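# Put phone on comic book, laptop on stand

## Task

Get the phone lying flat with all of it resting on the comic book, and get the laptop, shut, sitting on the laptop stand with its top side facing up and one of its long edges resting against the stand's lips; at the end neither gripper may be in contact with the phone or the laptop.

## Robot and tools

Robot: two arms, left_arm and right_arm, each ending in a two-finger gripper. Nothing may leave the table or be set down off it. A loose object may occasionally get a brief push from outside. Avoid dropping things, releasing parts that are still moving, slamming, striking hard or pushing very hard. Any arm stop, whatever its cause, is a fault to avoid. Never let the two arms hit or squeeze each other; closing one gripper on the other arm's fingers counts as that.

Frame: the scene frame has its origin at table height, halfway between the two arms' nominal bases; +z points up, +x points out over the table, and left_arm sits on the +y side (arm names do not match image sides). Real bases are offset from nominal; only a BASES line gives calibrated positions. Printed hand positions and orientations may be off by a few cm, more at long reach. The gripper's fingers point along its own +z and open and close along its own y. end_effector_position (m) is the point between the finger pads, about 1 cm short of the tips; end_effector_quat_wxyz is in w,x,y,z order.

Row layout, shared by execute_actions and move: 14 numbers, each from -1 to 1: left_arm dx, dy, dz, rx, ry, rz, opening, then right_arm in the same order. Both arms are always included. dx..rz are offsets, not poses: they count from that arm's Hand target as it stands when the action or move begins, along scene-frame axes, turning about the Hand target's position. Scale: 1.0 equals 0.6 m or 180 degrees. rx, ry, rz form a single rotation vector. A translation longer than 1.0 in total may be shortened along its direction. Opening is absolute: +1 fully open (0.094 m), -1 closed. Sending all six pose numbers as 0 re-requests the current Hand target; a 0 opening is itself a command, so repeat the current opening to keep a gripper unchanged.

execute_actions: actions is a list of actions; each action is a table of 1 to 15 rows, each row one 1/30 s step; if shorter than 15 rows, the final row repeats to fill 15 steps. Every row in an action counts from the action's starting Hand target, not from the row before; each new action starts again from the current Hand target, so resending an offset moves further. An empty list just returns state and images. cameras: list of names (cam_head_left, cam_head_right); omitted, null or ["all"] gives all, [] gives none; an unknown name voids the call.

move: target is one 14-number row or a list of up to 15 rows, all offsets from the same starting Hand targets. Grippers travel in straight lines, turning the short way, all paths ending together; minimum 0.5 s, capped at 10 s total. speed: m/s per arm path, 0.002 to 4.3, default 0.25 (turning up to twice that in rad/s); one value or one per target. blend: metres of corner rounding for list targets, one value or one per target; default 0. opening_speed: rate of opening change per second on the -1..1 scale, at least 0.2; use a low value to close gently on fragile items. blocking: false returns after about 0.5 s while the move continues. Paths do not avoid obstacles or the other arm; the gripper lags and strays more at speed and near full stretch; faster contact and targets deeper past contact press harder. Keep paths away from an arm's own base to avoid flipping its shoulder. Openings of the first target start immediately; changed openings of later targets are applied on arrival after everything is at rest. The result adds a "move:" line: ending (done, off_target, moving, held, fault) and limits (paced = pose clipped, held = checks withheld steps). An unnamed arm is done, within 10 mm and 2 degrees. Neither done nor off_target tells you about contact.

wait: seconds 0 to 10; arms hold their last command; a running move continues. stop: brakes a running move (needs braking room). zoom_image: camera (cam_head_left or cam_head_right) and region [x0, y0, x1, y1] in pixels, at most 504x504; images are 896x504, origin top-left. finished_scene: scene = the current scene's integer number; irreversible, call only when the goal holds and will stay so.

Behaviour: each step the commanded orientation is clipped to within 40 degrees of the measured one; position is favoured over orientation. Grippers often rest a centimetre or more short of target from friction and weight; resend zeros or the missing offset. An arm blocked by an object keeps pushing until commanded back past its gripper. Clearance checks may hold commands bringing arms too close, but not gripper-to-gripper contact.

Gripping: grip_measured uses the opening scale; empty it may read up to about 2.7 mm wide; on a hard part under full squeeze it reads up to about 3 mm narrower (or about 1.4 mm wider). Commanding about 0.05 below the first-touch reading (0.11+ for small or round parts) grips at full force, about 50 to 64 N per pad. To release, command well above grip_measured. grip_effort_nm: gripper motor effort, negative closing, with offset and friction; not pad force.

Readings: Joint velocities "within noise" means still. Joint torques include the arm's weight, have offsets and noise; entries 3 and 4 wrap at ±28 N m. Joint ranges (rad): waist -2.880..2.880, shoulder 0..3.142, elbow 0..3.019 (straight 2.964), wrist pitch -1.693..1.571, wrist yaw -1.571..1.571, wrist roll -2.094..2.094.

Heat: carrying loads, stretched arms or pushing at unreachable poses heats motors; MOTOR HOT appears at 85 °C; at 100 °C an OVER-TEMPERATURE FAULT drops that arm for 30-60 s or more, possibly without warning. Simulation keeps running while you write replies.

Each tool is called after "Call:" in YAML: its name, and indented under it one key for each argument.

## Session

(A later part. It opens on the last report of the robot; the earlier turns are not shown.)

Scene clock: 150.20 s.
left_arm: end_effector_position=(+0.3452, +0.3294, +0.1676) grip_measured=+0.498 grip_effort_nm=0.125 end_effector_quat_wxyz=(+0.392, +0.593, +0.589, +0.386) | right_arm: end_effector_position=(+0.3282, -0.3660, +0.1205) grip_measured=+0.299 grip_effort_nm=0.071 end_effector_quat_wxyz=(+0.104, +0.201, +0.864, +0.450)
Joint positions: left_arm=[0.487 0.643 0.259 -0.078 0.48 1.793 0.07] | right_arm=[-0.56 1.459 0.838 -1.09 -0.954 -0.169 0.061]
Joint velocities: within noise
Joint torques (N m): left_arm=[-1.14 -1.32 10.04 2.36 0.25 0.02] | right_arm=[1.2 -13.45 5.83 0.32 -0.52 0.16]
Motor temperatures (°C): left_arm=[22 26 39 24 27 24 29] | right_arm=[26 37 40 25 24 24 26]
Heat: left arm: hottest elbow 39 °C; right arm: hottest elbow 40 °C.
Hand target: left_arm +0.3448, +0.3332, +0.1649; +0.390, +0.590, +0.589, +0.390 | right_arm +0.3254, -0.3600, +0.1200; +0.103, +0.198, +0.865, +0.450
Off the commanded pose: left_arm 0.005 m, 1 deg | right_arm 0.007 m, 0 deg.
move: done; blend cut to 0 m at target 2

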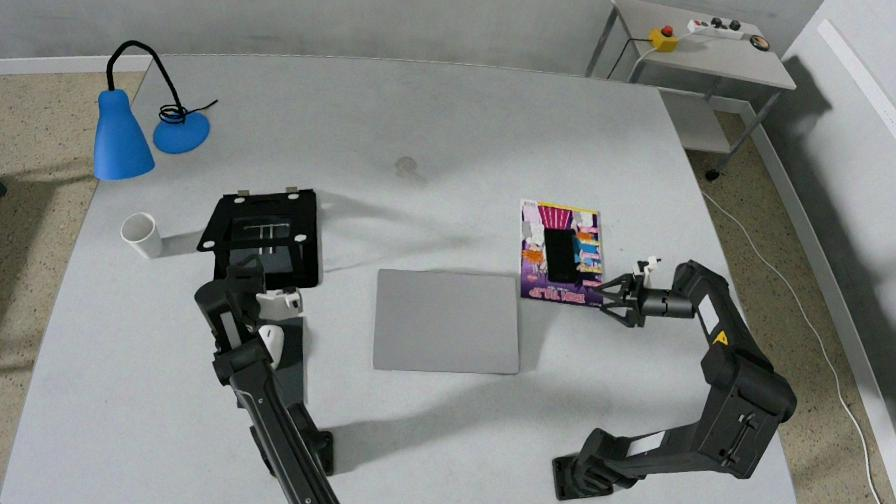

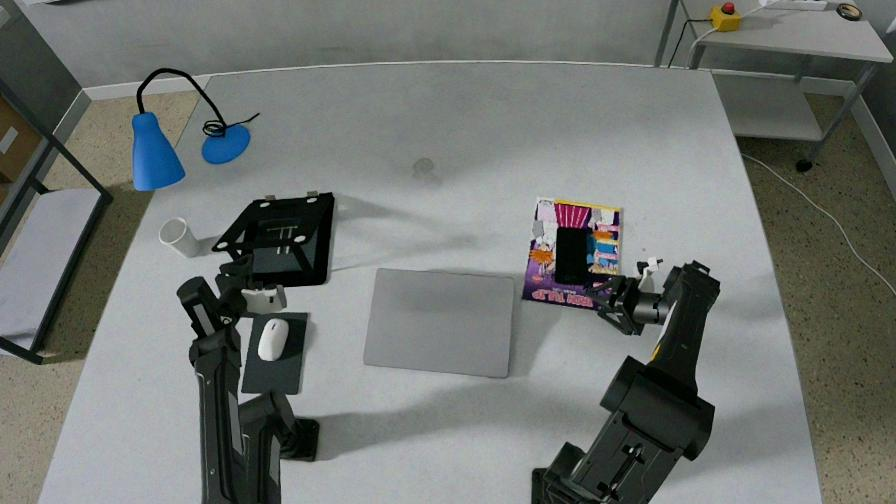

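Call:
move:
  target: [0.173,0.005,-0.028,0,0,0,0.5, 0,0,0,0,0,0,0.3]
  speed: 0.1
  cameras: ["cam_head_left","cam_head_right"]

Call:
zoom_image:
  camera: "cam_head_left"
  region: [180, 180, 340, 310]

Call:
zoom_image:
  camera: "cam_head_right"
  region: [180, 180, 340, 310]

Scene clock: 155.53 s.
left_arm: end_effector_position=(+0.4067, +0.3279, +0.1024) grip_measured=+0.498 grip_effort_nm=0.129 end_effector_quat_wxyz=(+0.366, +0.600, +0.620, +0.348) | right_arm: end_effector_position=(+0.3282, -0.3660, +0.1205) grip_measured=+0.299 grip_effort_nm=0.061 end_effector_quat_wxyz=(+0.104, +0.201, +0.864, +0.450)
Joint positions: left_arm=[0.338 1.107 0.305 0.258 0.325 1.72 0.07] | right_arm=[-0.56 1.459 0.838 -1.09 -0.954 -0.169 0.061]
Joint velocities: within noise
Joint torques (N m): left_arm=[-3.31 -6.71 16.42 2.84 0.02 -0.06] | right_arm=[1.26 -13.45 5.82 0.29 -0.52 0.16]
Motor temperatures (°C): left_arm=[22 26 39 24 27 24 29] | right_arm=[26 37 39 25 24 24 26]
Heat: left arm: hottest elbow 39 °C; right arm: hottest elbow 39 °C.
Hand target: left_arm +0.4486, +0.3362, +0.1480; +0.390, +0.590, +0.589, +0.390 | right_arm +0.3254, -0.3600, +0.1200; +0.103, +0.198, +0.865, +0.450
Off the commanded pose: left_arm 0.063 m, 7 deg | right_arm 0.007 m, 0 deg.
move: off_target (left_arm)

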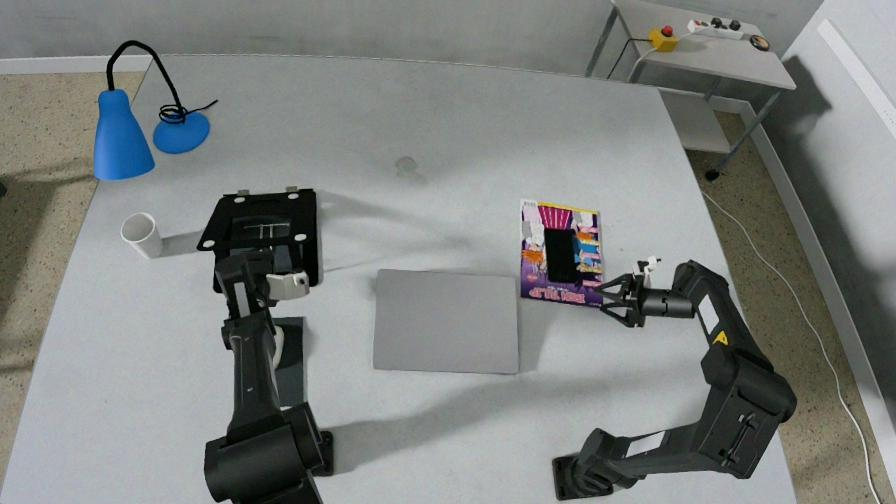

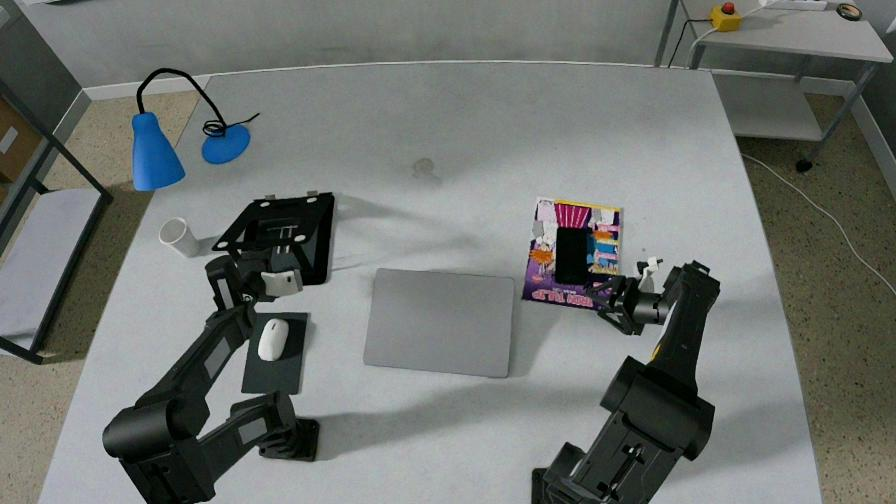

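Scaled by 3.150.

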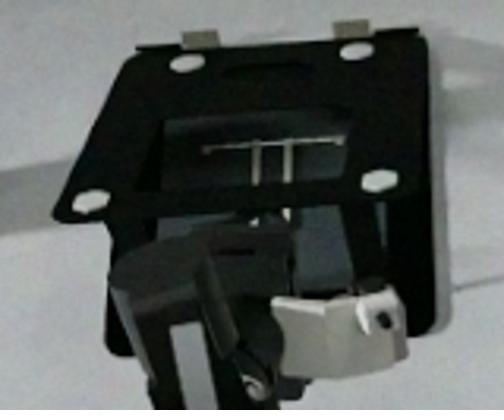

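Scaled by 3.150.

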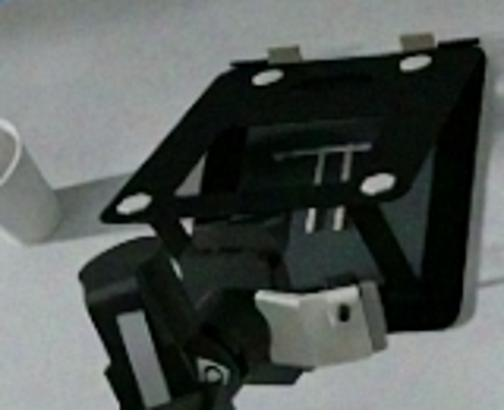

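Call:
move:
  target:
    - [-0.173,0,0.05,0,0,0,0.5, 0,0,0,0,0,0,0.3]
    - [-0.173,0,0.09,0,0,0,0.5, 0,0,0,0,0,0,0.3]
    - [0,0,0.02,0,0,0,0.5, 0,0,0,0,0,0,0.3]
  speed: 0.12
  cameras: ["cam_head_left","cam_head_right"]

Call:
zoom_image:
  camera: "cam_head_left"
  region: [180, 180, 340, 310]

Call:
zoom_image:
  camera: "cam_head_right"
  region: [180, 180, 340, 310]

Scene clock: 162.70 s.
left_arm: end_effector_position=(+0.4206, +0.3320, +0.1285) grip_measured=+0.498 grip_effort_nm=0.125 end_effector_quat_wxyz=(+0.373, +0.598, +0.608, +0.365) | right_arm: end_effector_position=(+0.3282, -0.3660, +0.1205) grip_measured=+0.299 grip_effort_nm=0.061 end_effector_quat_wxyz=(+0.104, +0.201, +0.864, +0.450)
Joint positions: left_arm=[0.335 1.079 0.351 0.228 0.324 1.723 0.07] | right_arm=[-0.56 1.459 0.838 -1.09 -0.954 -0.169 0.061]
Joint velocities: within noise
Joint torques (N m): left_arm=[-2.37 -5.54 14.99 2.51 -0.01 -0.14] | right_arm=[1.2 -13.45 5.85 0.32 -0.52 0.16]
Motor temperatures (°C): left_arm=[22 26 40 24 27 24 29] | right_arm=[26 37 39 25 24 24 26]
Heat: left arm: hottest elbow 40 °C; right arm: hottest elbow 39 °C.
Hand target: left_arm +0.4486, +0.3361, +0.1599; +0.390, +0.590, +0.589, +0.390 | right_arm +0.3254, -0.3600, +0.1200; +0.103, +0.198, +0.865, +0.450
Off the commanded pose: left_arm 0.042 m, 4 deg | right_arm 0.007 m, 0 deg.
move: off_target (left_arm)

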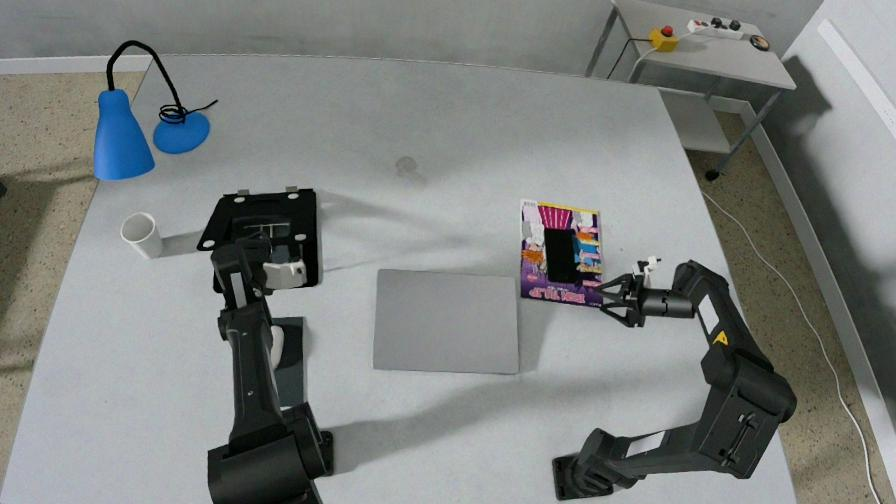

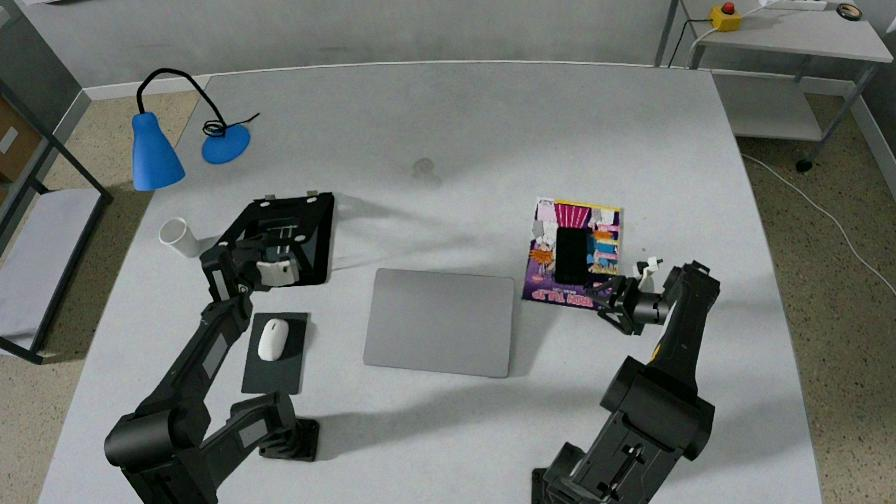

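Scaled by 3.150.

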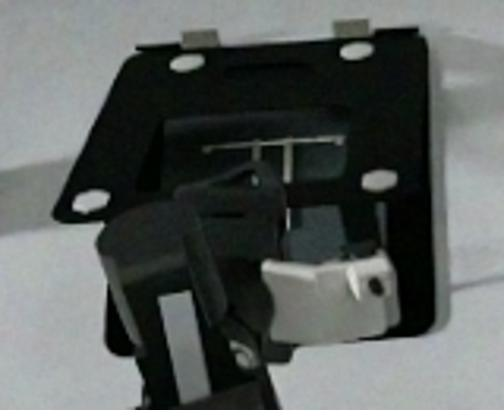

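Scaled by 3.150.

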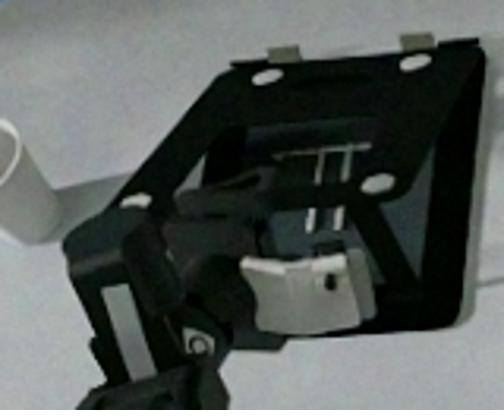

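Call:
move:
  target:
    - [0,0,0,0,0,0,-0.98, 0,0,0,0,0,0,0.3]
  speed: 0.1
  opening_speed: 0.7
  cameras: []

Call:
move:
  target:
    - [0,-0.218,0,0,0,0,-0.98, 0,0,0,0,0,0,0.3]
  speed: 0.1

Call:
zoom_image:
  camera: "cam_head_left"
  region: [220, 170, 420, 350]

Scene clock: 169.00 s.
left_arm: end_effector_position=(+0.4283, +0.3337, +0.1401) grip_measured=-0.917 grip_effort_nm=-0.994 end_effector_quat_wxyz=(+0.386, +0.585, +0.609, +0.371) | right_arm: end_effector_position=(+0.3282, -0.3660, +0.1205) grip_measured=+0.299 grip_effort_nm=0.066 end_effector_quat_wxyz=(+0.104, +0.201, +0.864, +0.450)
Joint positions: left_arm=[0.332 1.08 0.368 0.244 0.324 1.691 0.004] | right_arm=[-0.56 1.459 0.838 -1.09 -0.954 -0.169 0.061]
Joint velocities: within noise
Joint torques (N m): left_arm=[-3.43 -4.66 14 1.91 -0.08 0.14] | right_arm=[1.26 -13.39 5.82 0.31 -0.52 0.16]
Motor temperatures (°C): left_arm=[22 26 40 24 27 24 28] | right_arm=[26 37 38 25 24 24 26]
Heat: left arm: hottest elbow 40 °C; right arm: hottest elbow 38 °C.
Hand target: left_arm +0.4486, +0.3362, +0.1600; +0.390, +0.590, +0.589, +0.390 | right_arm +0.3254, -0.3600, +0.1200; +0.103, +0.198, +0.865, +0.450
Off the commanded pose: left_arm 0.029 m, 3 deg | right_arm 0.007 m, 0 deg.
move: off_target (left_arm)
No camera images: "cameras" was empty.

Scene clock: 170.83 s.
left_arm: end_effector_position=(+0.4409, +0.2130, +0.1421) grip_measured=-0.922 grip_effort_nm=-1.009 end_effector_quat_wxyz=(+0.380, +0.584, +0.613, +0.371) | right_arm: end_effector_position=(+0.3282, -0.3660, +0.1205) grip_measured=+0.299 grip_effort_nm=0.061 end_effector_quat_wxyz=(+0.104, +0.201, +0.864, +0.450)
Joint positions: left_arm=[-0.151 1.066 0.368 0.244 -0.122 1.476 0.004] | right_arm=[-0.56 1.459 0.838 -1.09 -0.954 -0.169 0.061]
Joint velocities: within noise
Joint torques (N m): left_arm=[-3.14 -7.18 11.17 2.29 -0.28 0.35] | right_arm=[1.14 -13.39 5.83 0.29 -0.52 0.16]
Motor temperatures (°C): left_arm=[22 26 40 24 27 24 28] | right_arm=[26 37 38 25 24 24 26]
Heat: left arm: hottest elbow 40 °C; right arm: hottest elbow 38 °C.
Hand target: left_arm +0.4486, +0.2053, +0.1600; +0.390, +0.590, +0.589, +0.390 | right_arm +0.3254, -0.3600, +0.1200; +0.103, +0.198, +0.865, +0.450
Off the commanded pose: left_arm 0.021 m, 4 deg | right_arm 0.007 m, 0 deg.
move: off_target (left_arm)

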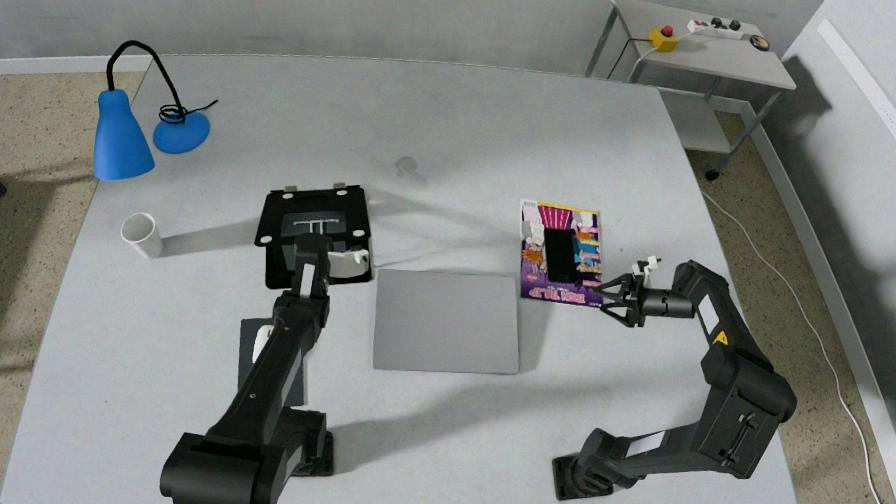

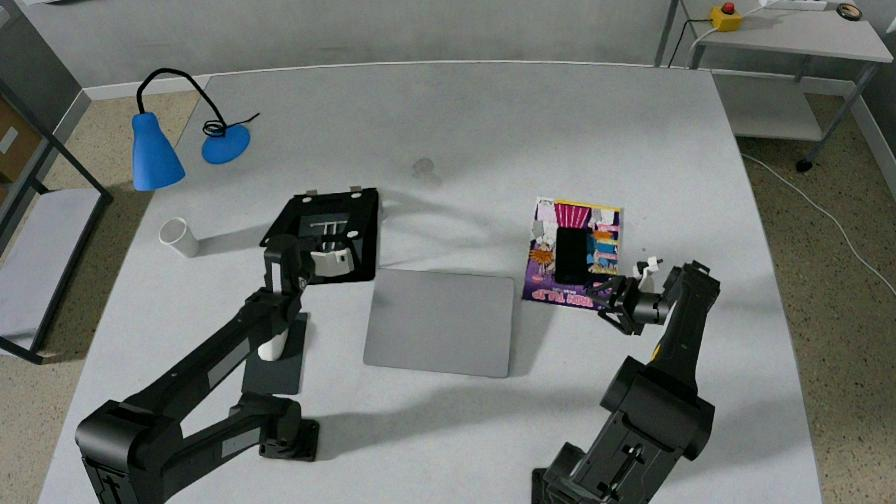

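Scaled by 2.520.

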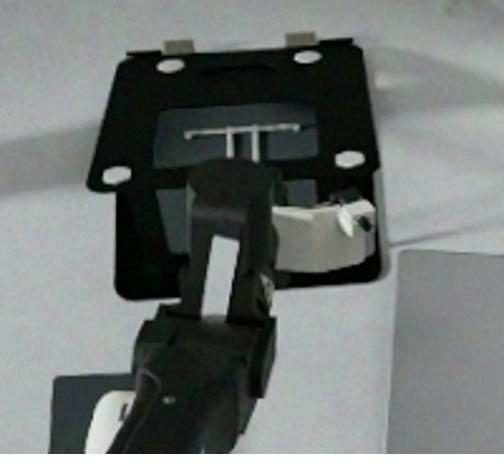

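Call:
move:
  target:
    - [0,0,0,0,0,-0.04,-0.98, 0,0,0,0,0,0,0.3]
    - [-0.018,0.02,-0.03,0,0,-0.04,-0.98, 0,0,0,0,0,0,0.3]
    - [-0.018,0.02,-0.03,0,0,-0.04,0.4, 0,0,0,0,0,0,0.3]
  speed: 0.1
  opening_speed: 1.0
  cameras: ["cam_head_left"]

Call:
move:
  target:
    - [-0.17,0.02,0.09,0,0,0.04,0.4, 0,0,0,0,0,0,0.3]
    - [-0.17,0.02,0.2,0,0,0.04,0.4, 0,0,0,0,0,0,0.3]
  speed: 0.15

Call:
zoom_image:
  camera: "cam_head_left"
  region: [220, 170, 420, 350]

Scene clock: 186.40 s.
left_arm: end_effector_position=(+0.4385, +0.2120, +0.1426) grip_measured=+0.397 grip_effort_nm=0.129 end_effector_quat_wxyz=(+0.414, +0.629, +0.552, +0.357) | right_arm: end_effector_position=(+0.3282, -0.3660, +0.1205) grip_measured=+0.299 grip_effort_nm=0.061 end_effector_quat_wxyz=(+0.104, +0.201, +0.864, +0.450)
Joint positions: left_arm=[-0.063 1.067 0.342 0.309 0.095 1.604 0.066] | right_arm=[-0.56 1.459 0.838 -1.09 -0.954 -0.169 0.061]
Joint velocities: within noise
Joint torques (N m): left_arm=[-0.97 -6.71 8.35 2.48 0.12 0.02] | right_arm=[1.26 -13.45 5.83 0.32 -0.52 0.16]
Motor temperatures (°C): left_arm=[22 26 39 24 27 24 29] | right_arm=[26 36 37 25 25 24 26]
Heat: left arm: hottest elbow 39 °C; right arm: hottest elbow 37 °C.
Hand target: left_arm +0.4378, +0.2173, +0.1420; +0.414, +0.626, +0.551, +0.365 | right_arm +0.3254, -0.3600, +0.1200; +0.103, +0.198, +0.865, +0.450
Off the commanded pose: left_arm 0.005 m, 1 deg | right_arm 0.007 m, 0 deg.
move: done; target 3's new opening was sent with left_arm's hand 0.008 m and 3 deg from that target
Images, in order (width x height): cam_head_left 896x504.

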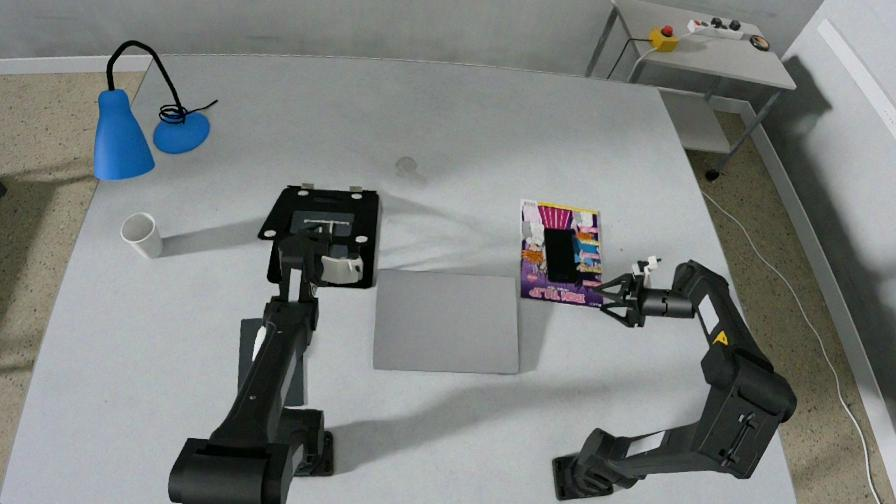

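Scene clock: 188.47 s.
left_arm: end_effector_position=(+0.3282, +0.2342, +0.2180) grip_measured=+0.398 grip_effort_nm=0.125 end_effector_quat_wxyz=(+0.365, +0.604, +0.602, +0.374) | right_arm: end_effector_position=(+0.3282, -0.3660, +0.1205) grip_measured=+0.299 grip_effort_nm=0.071 end_effector_quat_wxyz=(+0.104, +0.201, +0.864, +0.450)
Joint positions: left_arm=[-0.098 0.387 0.37 -0.455 -0.072 1.548 0.066] | right_arm=[-0.56 1.459 0.838 -1.09 -0.954 -0.169 0.061]
Joint velocities: within noise
Joint torques (N m): left_arm=[-2.55 -0.62 18.7 1.5 -0.11 -0.14] | right_arm=[1.26 -13.45 5.83 0.31 -0.52 0.16]
Motor temperatures (°C): left_arm=[22 26 39 24 27 24 29] | right_arm=[26 36 37 25 25 24 26]
Heat: left arm: hottest elbow 39 °C; right arm: hottest elbow 37 °C.
Hand target: left_arm +0.3358, +0.2294, +0.2621; +0.390, +0.590, +0.589, +0.390 | right_arm +0.3254, -0.3600, +0.1200; +0.103, +0.198, +0.865, +0.450
Off the commanded pose: left_arm 0.045 m, 4 deg | right_arm 0.007 m, 0 deg.
move: off_target (left_arm)

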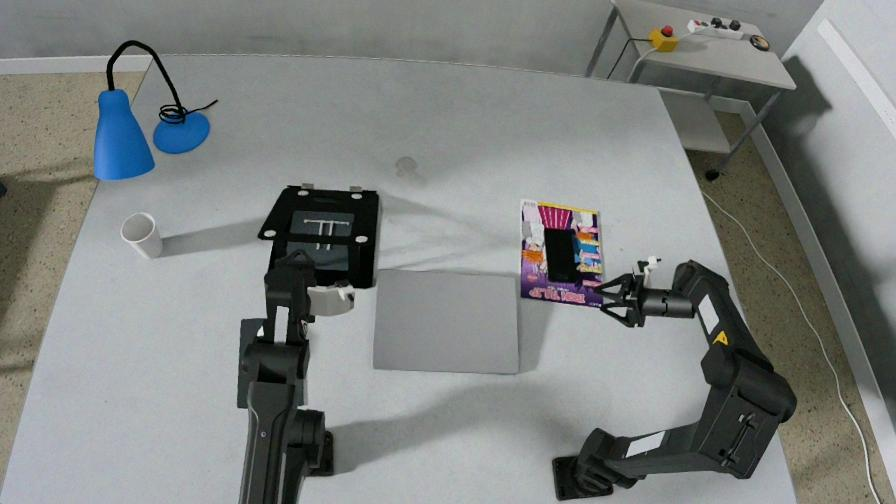

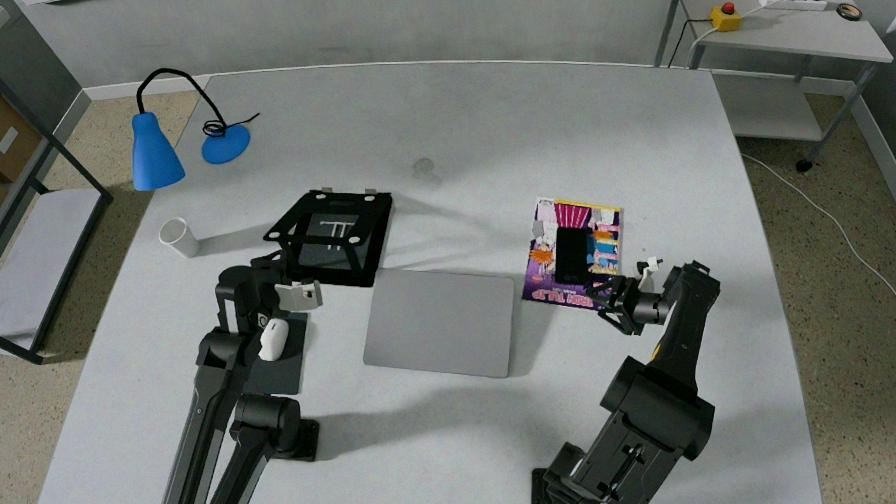

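Scaled by 2.520.

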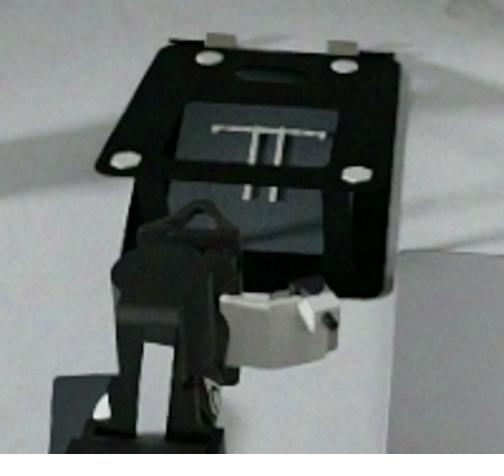

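Call:
move:
  target:
    - [-0.05,0.02,0,-0.636,0.404,0.353,0.3, -0.026,0.03,0,0,0,0,0.3]
    - [-0.05,0.01,-0.389,-0.636,0.404,0.353,0.3, -0.026,0.158,-0.157,0,0,0,0.3]
  speed: 0.3
  blend: [0.02,0]

Call:
zoom_image:
  camera: "cam_head_left"
  region: [290, 230, 600, 380]

Call:
zoom_image:
  camera: "cam_head_right"
  region: [290, 230, 600, 380]

Scene clock: 200.33 s.
left_arm: end_effector_position=(+0.3073, +0.2385, +0.0348) grip_measured=+0.301 grip_effort_nm=-0.046 end_effector_quat_wxyz=(+0.106, -0.195, +0.864, -0.451) | right_arm: end_effector_position=(+0.3162, -0.2714, +0.0359) grip_measured=+0.299 grip_effort_nm=0.066 end_effector_quat_wxyz=(+0.117, +0.195, +0.864, +0.449)
Joint positions: left_arm=[0.492 1.414 0.473 -0.727 0.961 0.129 0.061] | right_arm=[-0.307 1.468 0.526 -0.381 -0.944 0.269 0.061]
Joint velocities: within noise
Joint torques (N m): left_arm=[-2.49 -7.12 5.35 0.75 0.22 0.03] | right_arm=[1.38 -8.88 4.52 0.85 -0.37 0.13]
Motor temperatures (°C): left_arm=[22 26 42 24 27 24 28] | right_arm=[26 36 37 25 25 24 26]
Heat: left arm: hottest elbow 42 °C; right arm: hottest elbow 37 °C.
Hand target: left_arm +0.3057, +0.2353, +0.0286; +0.101, -0.193, +0.866, -0.450 | right_arm +0.3097, -0.2652, +0.0258; +0.103, +0.198, +0.865, +0.450
Off the commanded pose: left_arm 0.007 m, 1 deg | right_arm 0.013 m, 2 deg.
move: off_target (right_arm)

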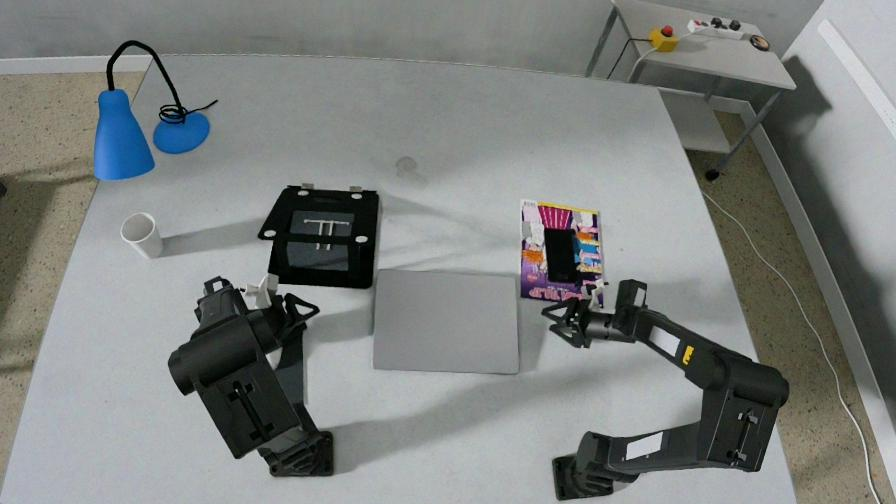

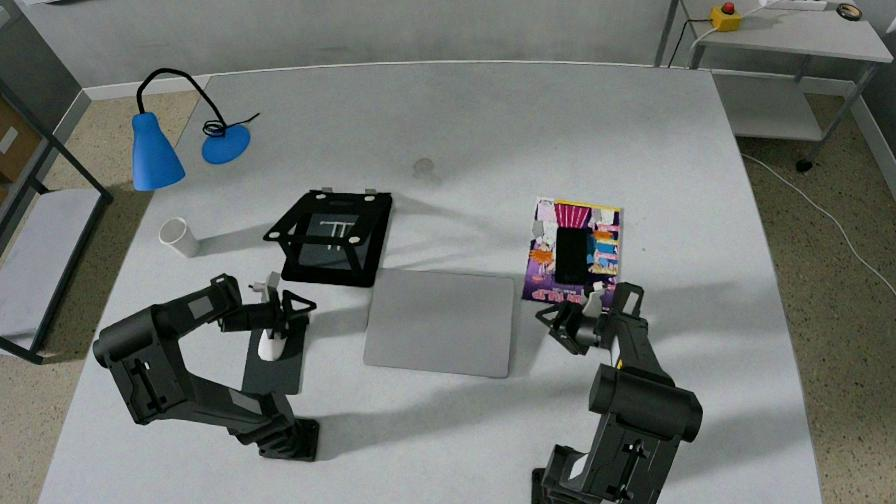

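Scaled by 1.626.

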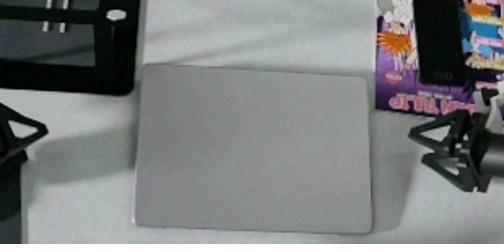

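Scaled by 1.626.

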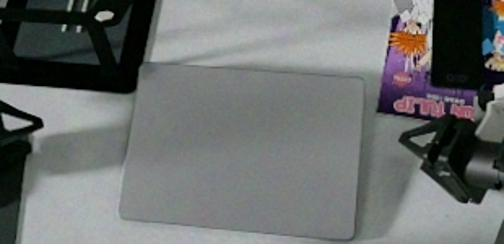

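Call:
move:
  target: [0.0, -0.14, -0.012, 0,0,0,0.3, -0.01, 0.09, -0.012, 0,0,0,0.3]
  speed: 0.08
  cameras: ["cam_head_left"]

Call:
zoom_image:
  camera: "cam_head_left"
  region: [240, 160, 600, 400]

Scene clock: 215.40 s.
left_arm: end_effector_position=(+0.3179, +0.1584, +0.0314) grip_measured=+0.301 grip_effort_nm=-0.042 end_effector_quat_wxyz=(+0.117, -0.190, +0.862, -0.455) | right_arm: end_effector_position=(+0.3217, -0.2196, +0.0353) grip_measured=+0.299 grip_effort_nm=0.066 end_effector_quat_wxyz=(+0.129, +0.190, +0.860, +0.456)
Joint positions: left_arm=[0.164 1.303 0.321 -0.203 0.925 -0.436 0.061] | right_arm=[-0.132 1.442 0.45 -0.082 -0.893 0.55 0.061]
Joint velocities: within noise
Joint torques (N m): left_arm=[-3.08 -6.71 4.05 1.09 -0.16 -0.02] | right_arm=[1.96 -8.7 3.22 0.84 0.06 0.19]
Motor temperatures (°C): left_arm=[22 26 39 24 27 24 28] | right_arm=[26 35 37 25 24 24 26]
Heat: left arm: hottest elbow 39 °C; right arm: hottest elbow 37 °C.
Hand target: left_arm +0.3057, +0.1513, +0.0213; +0.101, -0.193, +0.866, -0.450 | right_arm +0.3038, -0.2112, +0.0187; +0.104, +0.198, +0.865, +0.450
Off the commanded pose: left_arm 0.017 m, 2 deg | right_arm 0.026 m, 3 deg.
move: off_target (left_arm, right_arm)
Images, in order (width x height): cam_head_left 896x504.

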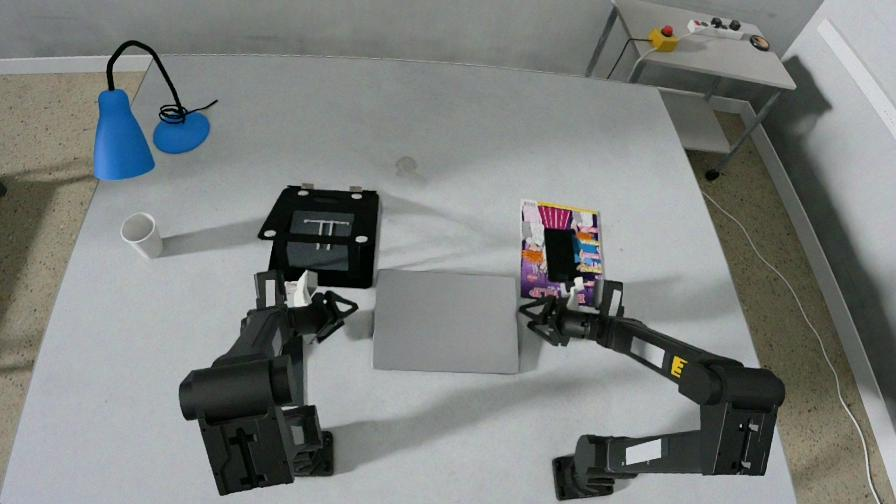

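Scaled by 1.400.

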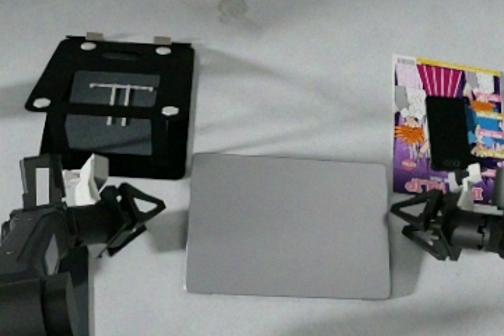

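Call:
move:
  target: [-0.02, -0.14, 0.0, 0,0,0,0.3, -0.02, 0.085, 0.0, 0,0,0,0.3]
  speed: 0.07
  cameras: ["cam_head_left"]

Call:
zoom_image:
  camera: "cam_head_left"
  region: [240, 160, 600, 400]

Scene clock: 220.73 s.
left_arm: end_effector_position=(+0.3106, +0.0801, +0.0333) grip_measured=+0.301 grip_effort_nm=-0.046 end_effector_quat_wxyz=(+0.130, -0.196, +0.860, -0.452) | right_arm: end_effector_position=(+0.3137, -0.1741, +0.0357) grip_measured=+0.299 grip_effort_nm=0.066 end_effector_quat_wxyz=(+0.140, +0.194, +0.859, +0.452)
Joint positions: left_arm=[-0.203 1.254 0.22 0.215 0.703 -0.909 0.061] | right_arm=[0.037 1.407 0.38 0.135 -0.782 0.775 0.061]
Joint velocities: within noise
Joint torques (N m): left_arm=[-5.3 -3.9 5.14 1.43 0.21 -0.12] | right_arm=[3.31 -7.71 3.34 1.03 -0.29 0.29]
Motor temperatures (°C): left_arm=[22 26 39 24 27 24 28] | right_arm=[26 35 36 25 24 24 26]
Heat: left arm: hottest elbow 39 °C; right arm: hottest elbow 36 °C.
Hand target: left_arm +0.2937, +0.0673, +0.0213; +0.101, -0.193, +0.866, -0.450 | right_arm +0.2918, -0.1602, +0.0187; +0.103, +0.198, +0.865, +0.450
Off the commanded pose: left_arm 0.024 m, 3 deg | right_arm 0.031 m, 4 deg.
move: off_target (left_arm, right_arm)
Images, in order (width x height): cam_head_left 896x504.

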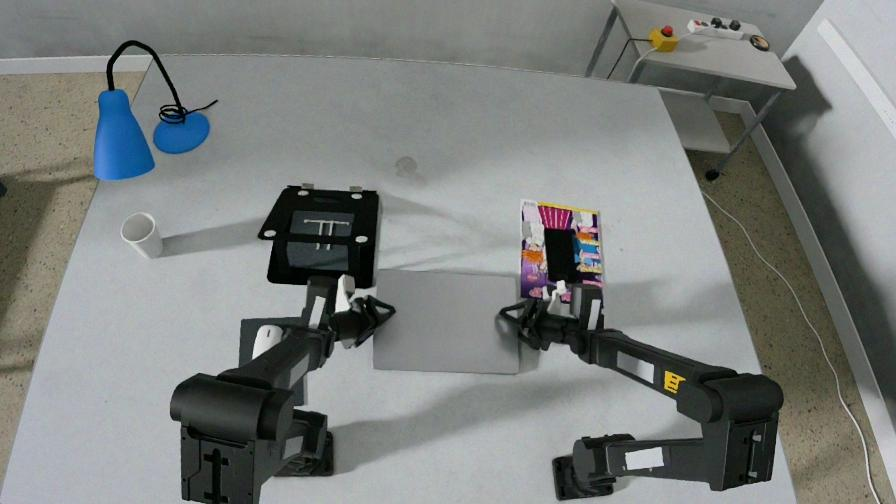

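Scaled by 1.400.

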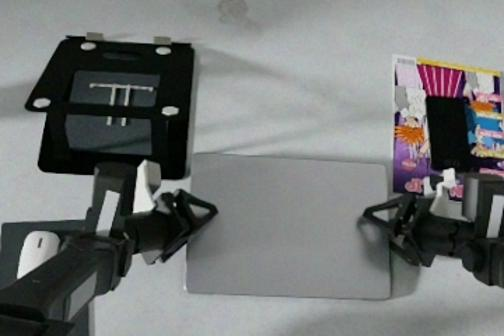

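Call:
move:
  target: [-0.03, -0.01, 0.0, 0,0,0,0.3, -0.03, 0.015, 0.0, 0,0,0,0.3]
  speed: 0.05
  cameras: []

Call:
move:
  target: [0, 0, 0.005, 0,0,0,-0.1, 0,0, 0.005, 0,0,0,-0.1]
  opening_speed: 0.4
  speed: 0.05
  cameras: ["cam_head_left"]

Call:
zoom_image:
  camera: "cam_head_left"
  region: [240, 160, 600, 400]

Scene clock: 226.93 s.
left_arm: end_effector_position=(+0.3060, +0.0795, +0.0335) grip_measured=+0.301 grip_effort_nm=-0.046 end_effector_quat_wxyz=(+0.152, -0.196, +0.862, -0.442) | right_arm: end_effector_position=(+0.3083, -0.1733, +0.0356) grip_measured=+0.299 grip_effort_nm=0.051 end_effector_quat_wxyz=(+0.160, +0.195, +0.861, +0.441)
Joint positions: left_arm=[-0.235 1.218 0.191 0.246 0.643 -0.928 0.061] | right_arm=[0.058 1.377 0.346 0.182 -0.731 0.795 0.061]
Joint velocities: within noise
Joint torques (N m): left_arm=[-5.83 -5.36 3.77 1.06 1.37 -0.38] | right_arm=[4.54 -8.18 2.39 0.61 -1.19 0.44]
Motor temperatures (°C): left_arm=[22 26 38 24 27 24 28] | right_arm=[26 35 36 25 24 24 26]
Heat: left arm: hottest elbow 38 °C; right arm: hottest elbow 36 °C.
Hand target: left_arm +0.2757, +0.0613, +0.0214; +0.101, -0.193, +0.866, -0.450 | right_arm +0.2737, -0.1512, +0.0186; +0.103, +0.198, +0.865, +0.450
Off the commanded pose: left_arm 0.037 m, 6 deg | right_arm 0.044 m, 7 deg.
move: off_target (left_arm, right_arm)
No camera images: "cameras" was empty.

Scene clock: 228.27 s.
left_arm: end_effector_position=(+0.3005, +0.0840, +0.0265) grip_measured=-0.096 grip_effort_nm=-0.154 end_effector_quat_wxyz=(+0.150, -0.205, +0.866, -0.430) | right_arm: end_effector_position=(+0.3032, -0.1772, +0.0290) grip_measured=-0.097 grip_effort_nm=-0.154 end_effector_quat_wxyz=(+0.161, +0.203, +0.865, +0.429)
Joint positions: left_arm=[-0.235 1.215 0.177 0.236 0.619 -0.928 0.042] | right_arm=[0.058 1.374 0.331 0.179 -0.704 0.795 0.042]
Joint velocities: within noise
Joint torques (N m): left_arm=[-6.48 -5.25 5.37 0.81 2.2 -0.36] | right_arm=[4.48 -8.41 3.55 0.39 -2.09 0.51]
Motor temperatures (°C): left_arm=[22 26 38 24 27 24 28] | right_arm=[26 35 36 25 25 24 26]
Heat: left arm: hottest elbow 38 °C; right arm: hottest elbow 36 °C.
Hand target: left_arm +0.2756, +0.0613, +0.0243; +0.101, -0.192, +0.866, -0.450 | right_arm +0.2738, -0.1512, +0.0218; +0.104, +0.198, +0.865, +0.450
Off the commanded pose: left_arm 0.034 m, 6 deg | right_arm 0.040 m, 7 deg.
move: off_target (left_arm, right_arm)
Images, in order (width x height): cam_head_left 896x504.

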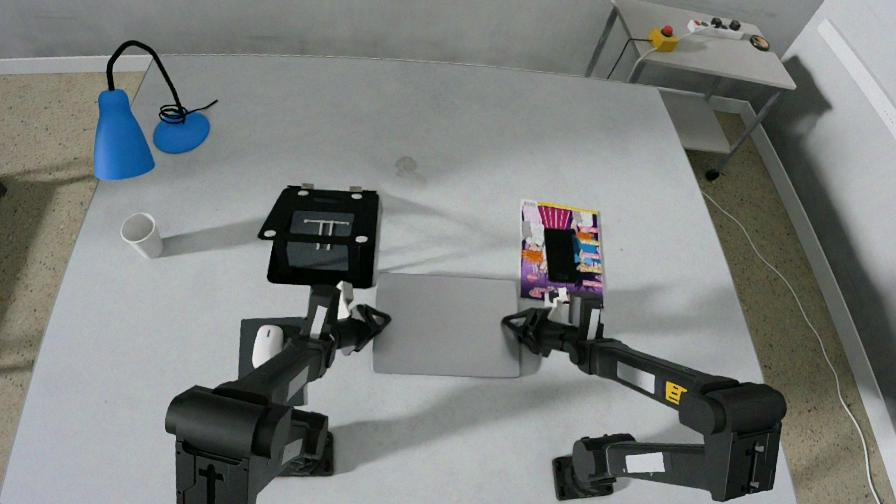

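Scaled by 1.400.

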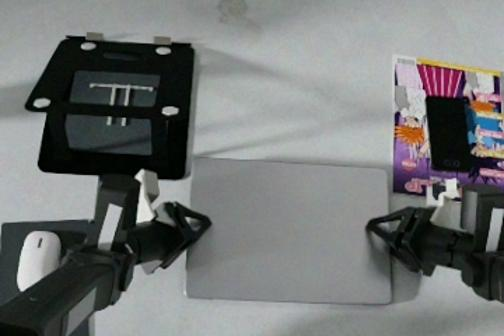

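Call:
move:
  target: [0.01, 0.0, 0.0, 0,0,0,-0.5, 0.01,0, 0.0, 0,0,0,-0.5]
  opening_speed: 0.3
  speed: 0.05
  cameras: ["cam_head_left"]

Call:
zoom_image:
  camera: "cam_head_left"
  region: [240, 160, 600, 400]

Scene clock: 232.03 s.
left_arm: end_effector_position=(+0.3002, +0.0851, +0.0277) grip_measured=-0.323 grip_effort_nm=-0.965 end_effector_quat_wxyz=(+0.153, -0.198, +0.867, -0.430) | right_arm: end_effector_position=(+0.3022, -0.1788, +0.0278) grip_measured=-0.322 grip_effort_nm=-0.974 end_effector_quat_wxyz=(+0.161, +0.200, +0.867, +0.427)
Joint positions: left_arm=[-0.228 1.206 0.177 0.225 0.625 -0.909 0.032] | right_arm=[0.054 1.374 0.331 0.169 -0.705 0.778 0.032]
Joint velocities: within noise
Joint torques (N m): left_arm=[-6.89 -4.25 6.67 1.05 2.12 -0.5] | right_arm=[4.66 -7.12 4.62 0.4 -2.09 0.61]
Motor temperatures (°C): left_arm=[23 26 38 24 29 24 28] | right_arm=[26 35 36 25 27 24 26]
Heat: left arm: hottest elbow 38 °C; right arm: hottest elbow 36 °C.
Hand target: left_arm +0.2816, +0.0613, +0.0243; +0.101, -0.193, +0.866, -0.450 | right_arm +0.2798, -0.1511, +0.0217; +0.103, +0.198, +0.865, +0.450
Off the commanded pose: left_arm 0.030 m, 6 deg | right_arm 0.036 m, 7 deg.
move: off_target (left_arm, right_arm)
Images, in order (width x height): cam_head_left 896x504.

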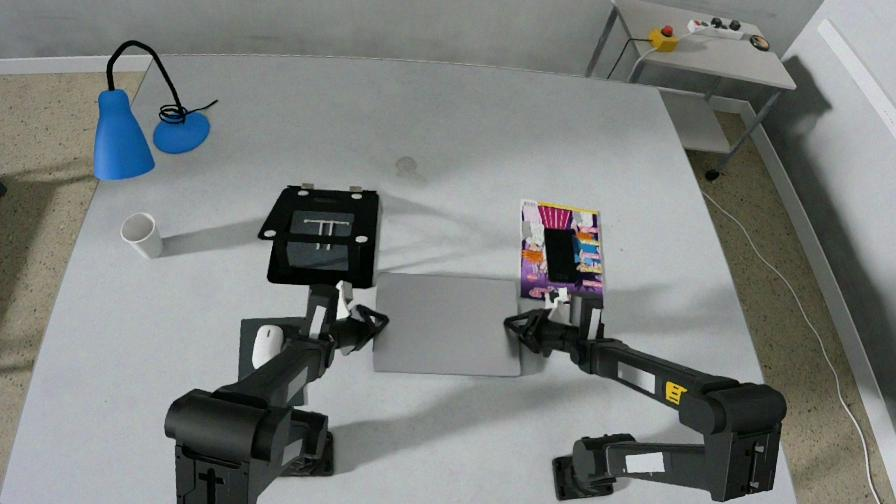

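Scaled by 1.400.

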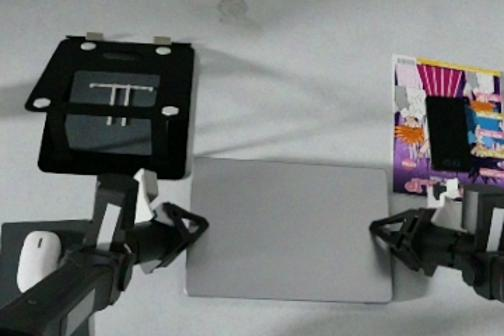

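Call:
move:
  target: [0.015, 0.0, 0.13, 0,0,0,-0.55, 0.025,0, 0.15, 0,0,0,-0.55]
  speed: 0.05
  cameras: ["cam_head_left"]

Scene clock: 236.73 s.
left_arm: end_effector_position=(+0.2733, +0.0902, +0.0609) grip_measured=-0.467 grip_effort_nm=-0.994 end_effector_quat_wxyz=(+0.098, -0.235, +0.874, -0.413) | right_arm: end_effector_position=(+0.2772, -0.1800, +0.0747) grip_measured=-0.507 grip_effort_nm=-1.013 end_effector_quat_wxyz=(+0.101, +0.237, +0.872, +0.417)
Joint positions: left_arm=[-0.225 0.907 0.225 -0.235 0.634 -0.943 0.025] | right_arm=[0.049 1.119 0.387 -0.263 -0.717 0.807 0.023]
Joint velocities: within noise
Joint torques (N m): left_arm=[-5.83 -5.25 16.17 0.91 2.15 -0.12] | right_arm=[4.66 -7.88 12.41 0.65 -2.02 0.29]
Motor temperatures (°C): left_arm=[23 26 38 24 30 24 28] | right_arm=[26 35 36 25 28 24 26]
Heat: left arm: hottest elbow 38 °C; right arm: hottest elbow 36 °C.
Hand target: left_arm +0.2906, +0.0613, +0.1023; +0.101, -0.193, +0.866, -0.450 | right_arm +0.2947, -0.1512, +0.1116; +0.103, +0.198, +0.865, +0.450
Off the commanded pose: left_arm 0.053 m, 7 deg | right_arm 0.050 m, 6 deg.
move: off_target (left_arm, right_arm)
Images, in order (width x height): cam_head_left 896x504.

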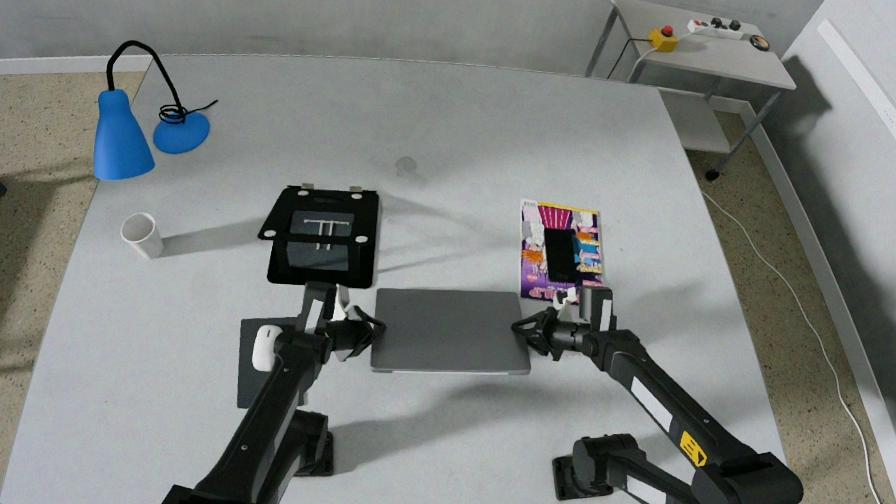

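Call:
move:
  target: [0.02, 0.0, 0.32, 0,0,0,-0.55, 0.02,0, 0.29, 0,0,0,-0.55]
  speed: 0.08
  cameras: ["cam_head_left"]

Scene clock: 241.80 s.
left_arm: end_effector_position=(+0.2754, +0.0911, +0.2027) grip_measured=-0.495 grip_effort_nm=-1.009 end_effector_quat_wxyz=(+0.040, -0.277, +0.878, -0.388) | right_arm: end_effector_position=(+0.2891, -0.1796, +0.2161) grip_measured=-0.550 grip_effort_nm=-1.013 end_effector_quat_wxyz=(+0.059, +0.276, +0.869, +0.407)
Joint positions: left_arm=[-0.219 0.724 0.603 -0.923 0.636 -0.979 0.024] | right_arm=[0.049 0.939 0.724 -0.852 -0.715 0.861 0.021]
Joint velocities: within noise
Joint torques (N m): left_arm=[-4.84 -4.6 24.84 2 2.63 0.45] | right_arm=[4.07 -8.7 17.18 0.98 -2.23 -0.24]
Motor temperatures (°C): left_arm=[23 26 39 24 32 24 28] | right_arm=[26 35 38 25 29 24 26]
Heat: left arm: hottest elbow 39 °C; right arm: hottest elbow 38 °C.
Hand target: left_arm +0.3027, +0.0614, +0.2943; +0.101, -0.193, +0.866, -0.450 | right_arm +0.3067, -0.1512, +0.2857; +0.103, +0.198, +0.865, +0.450
Off the commanded pose: left_arm 0.100 m, 14 deg | right_arm 0.077 m, 11 deg.
move: off_target (left_arm, right_arm)
Images, in order (width x height): cam_head_left 896x504.

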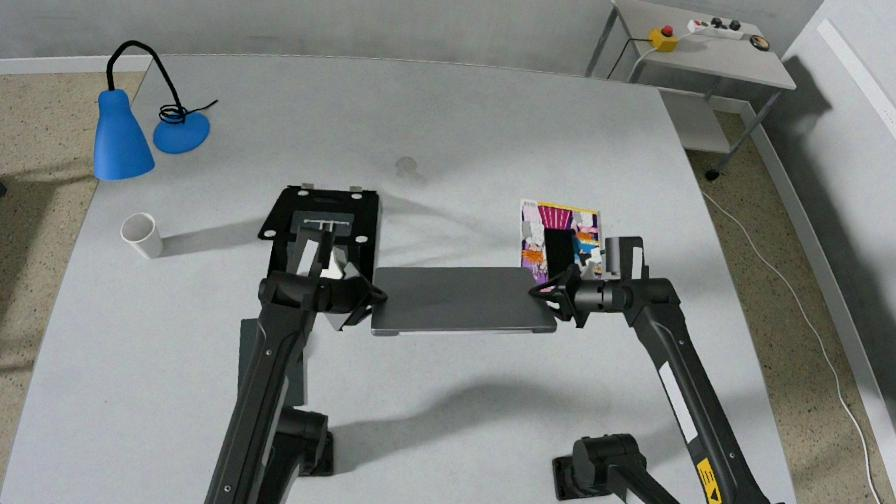

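Call:
move:
  target: [0.0, 0.0, 0.06, 0,-0.09,0,-0.55, 0.0,0, 0.03, 0,-0.09,0,-0.55]
  speed: 0.08
  cameras: ["cam_head_left"]

Scene clock: 248.57 s.
left_arm: end_effector_position=(+0.2910, +0.0936, +0.2477) grip_measured=-0.499 grip_effort_nm=-1.004 end_effector_quat_wxyz=(+0.157, -0.231, +0.860, -0.426) | right_arm: end_effector_position=(+0.3108, -0.1773, +0.2659) grip_measured=-0.545 grip_effort_nm=-0.872 end_effector_quat_wxyz=(+0.186, +0.211, +0.850, +0.445)
Joint positions: left_arm=[-0.222 0.605 0.603 -0.784 0.593 -0.97 0.024] | right_arm=[0.058 0.847 0.717 -0.646 -0.701 0.854 0.021]
Joint velocities: within noise
Joint torques (N m): left_arm=[-5.89 -4.66 21.93 3.12 1.71 0.73] | right_arm=[4.6 -9 11.54 3.08 -1.48 -0.32]
Motor temperatures (°C): left_arm=[23 26 41 24 34 24 29] | right_arm=[26 34 39 25 31 24 26]
Heat: left arm: hottest elbow 41 °C; right arm: hottest elbow 39 °C.
Hand target: left_arm +0.3027, +0.0614, +0.3303; +0.222, -0.127, +0.843, -0.473 | right_arm +0.3067, -0.1511, +0.3035; +0.224, +0.133, +0.841, +0.473
Off the commanded pose: left_arm 0.089 m, 15 deg | right_arm 0.046 m, 11 deg.
move: off_target (left_arm, right_arm)
Images, in order (width x height): cam_head_left 896x504.

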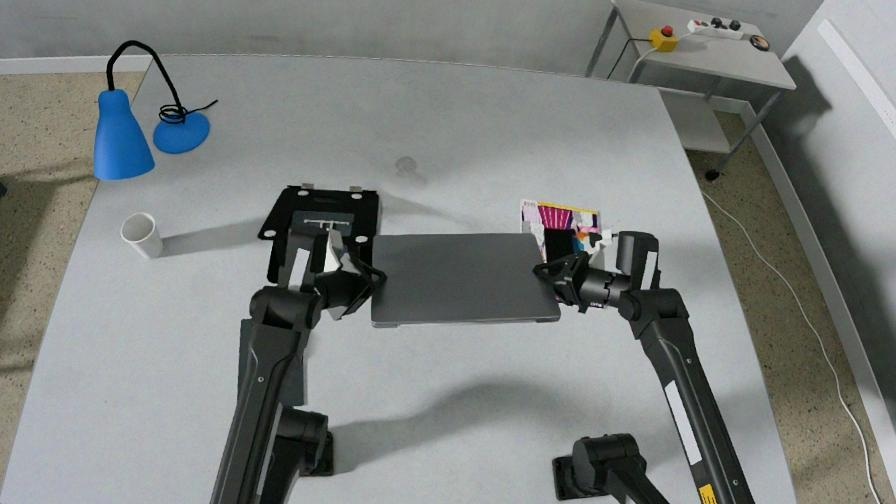

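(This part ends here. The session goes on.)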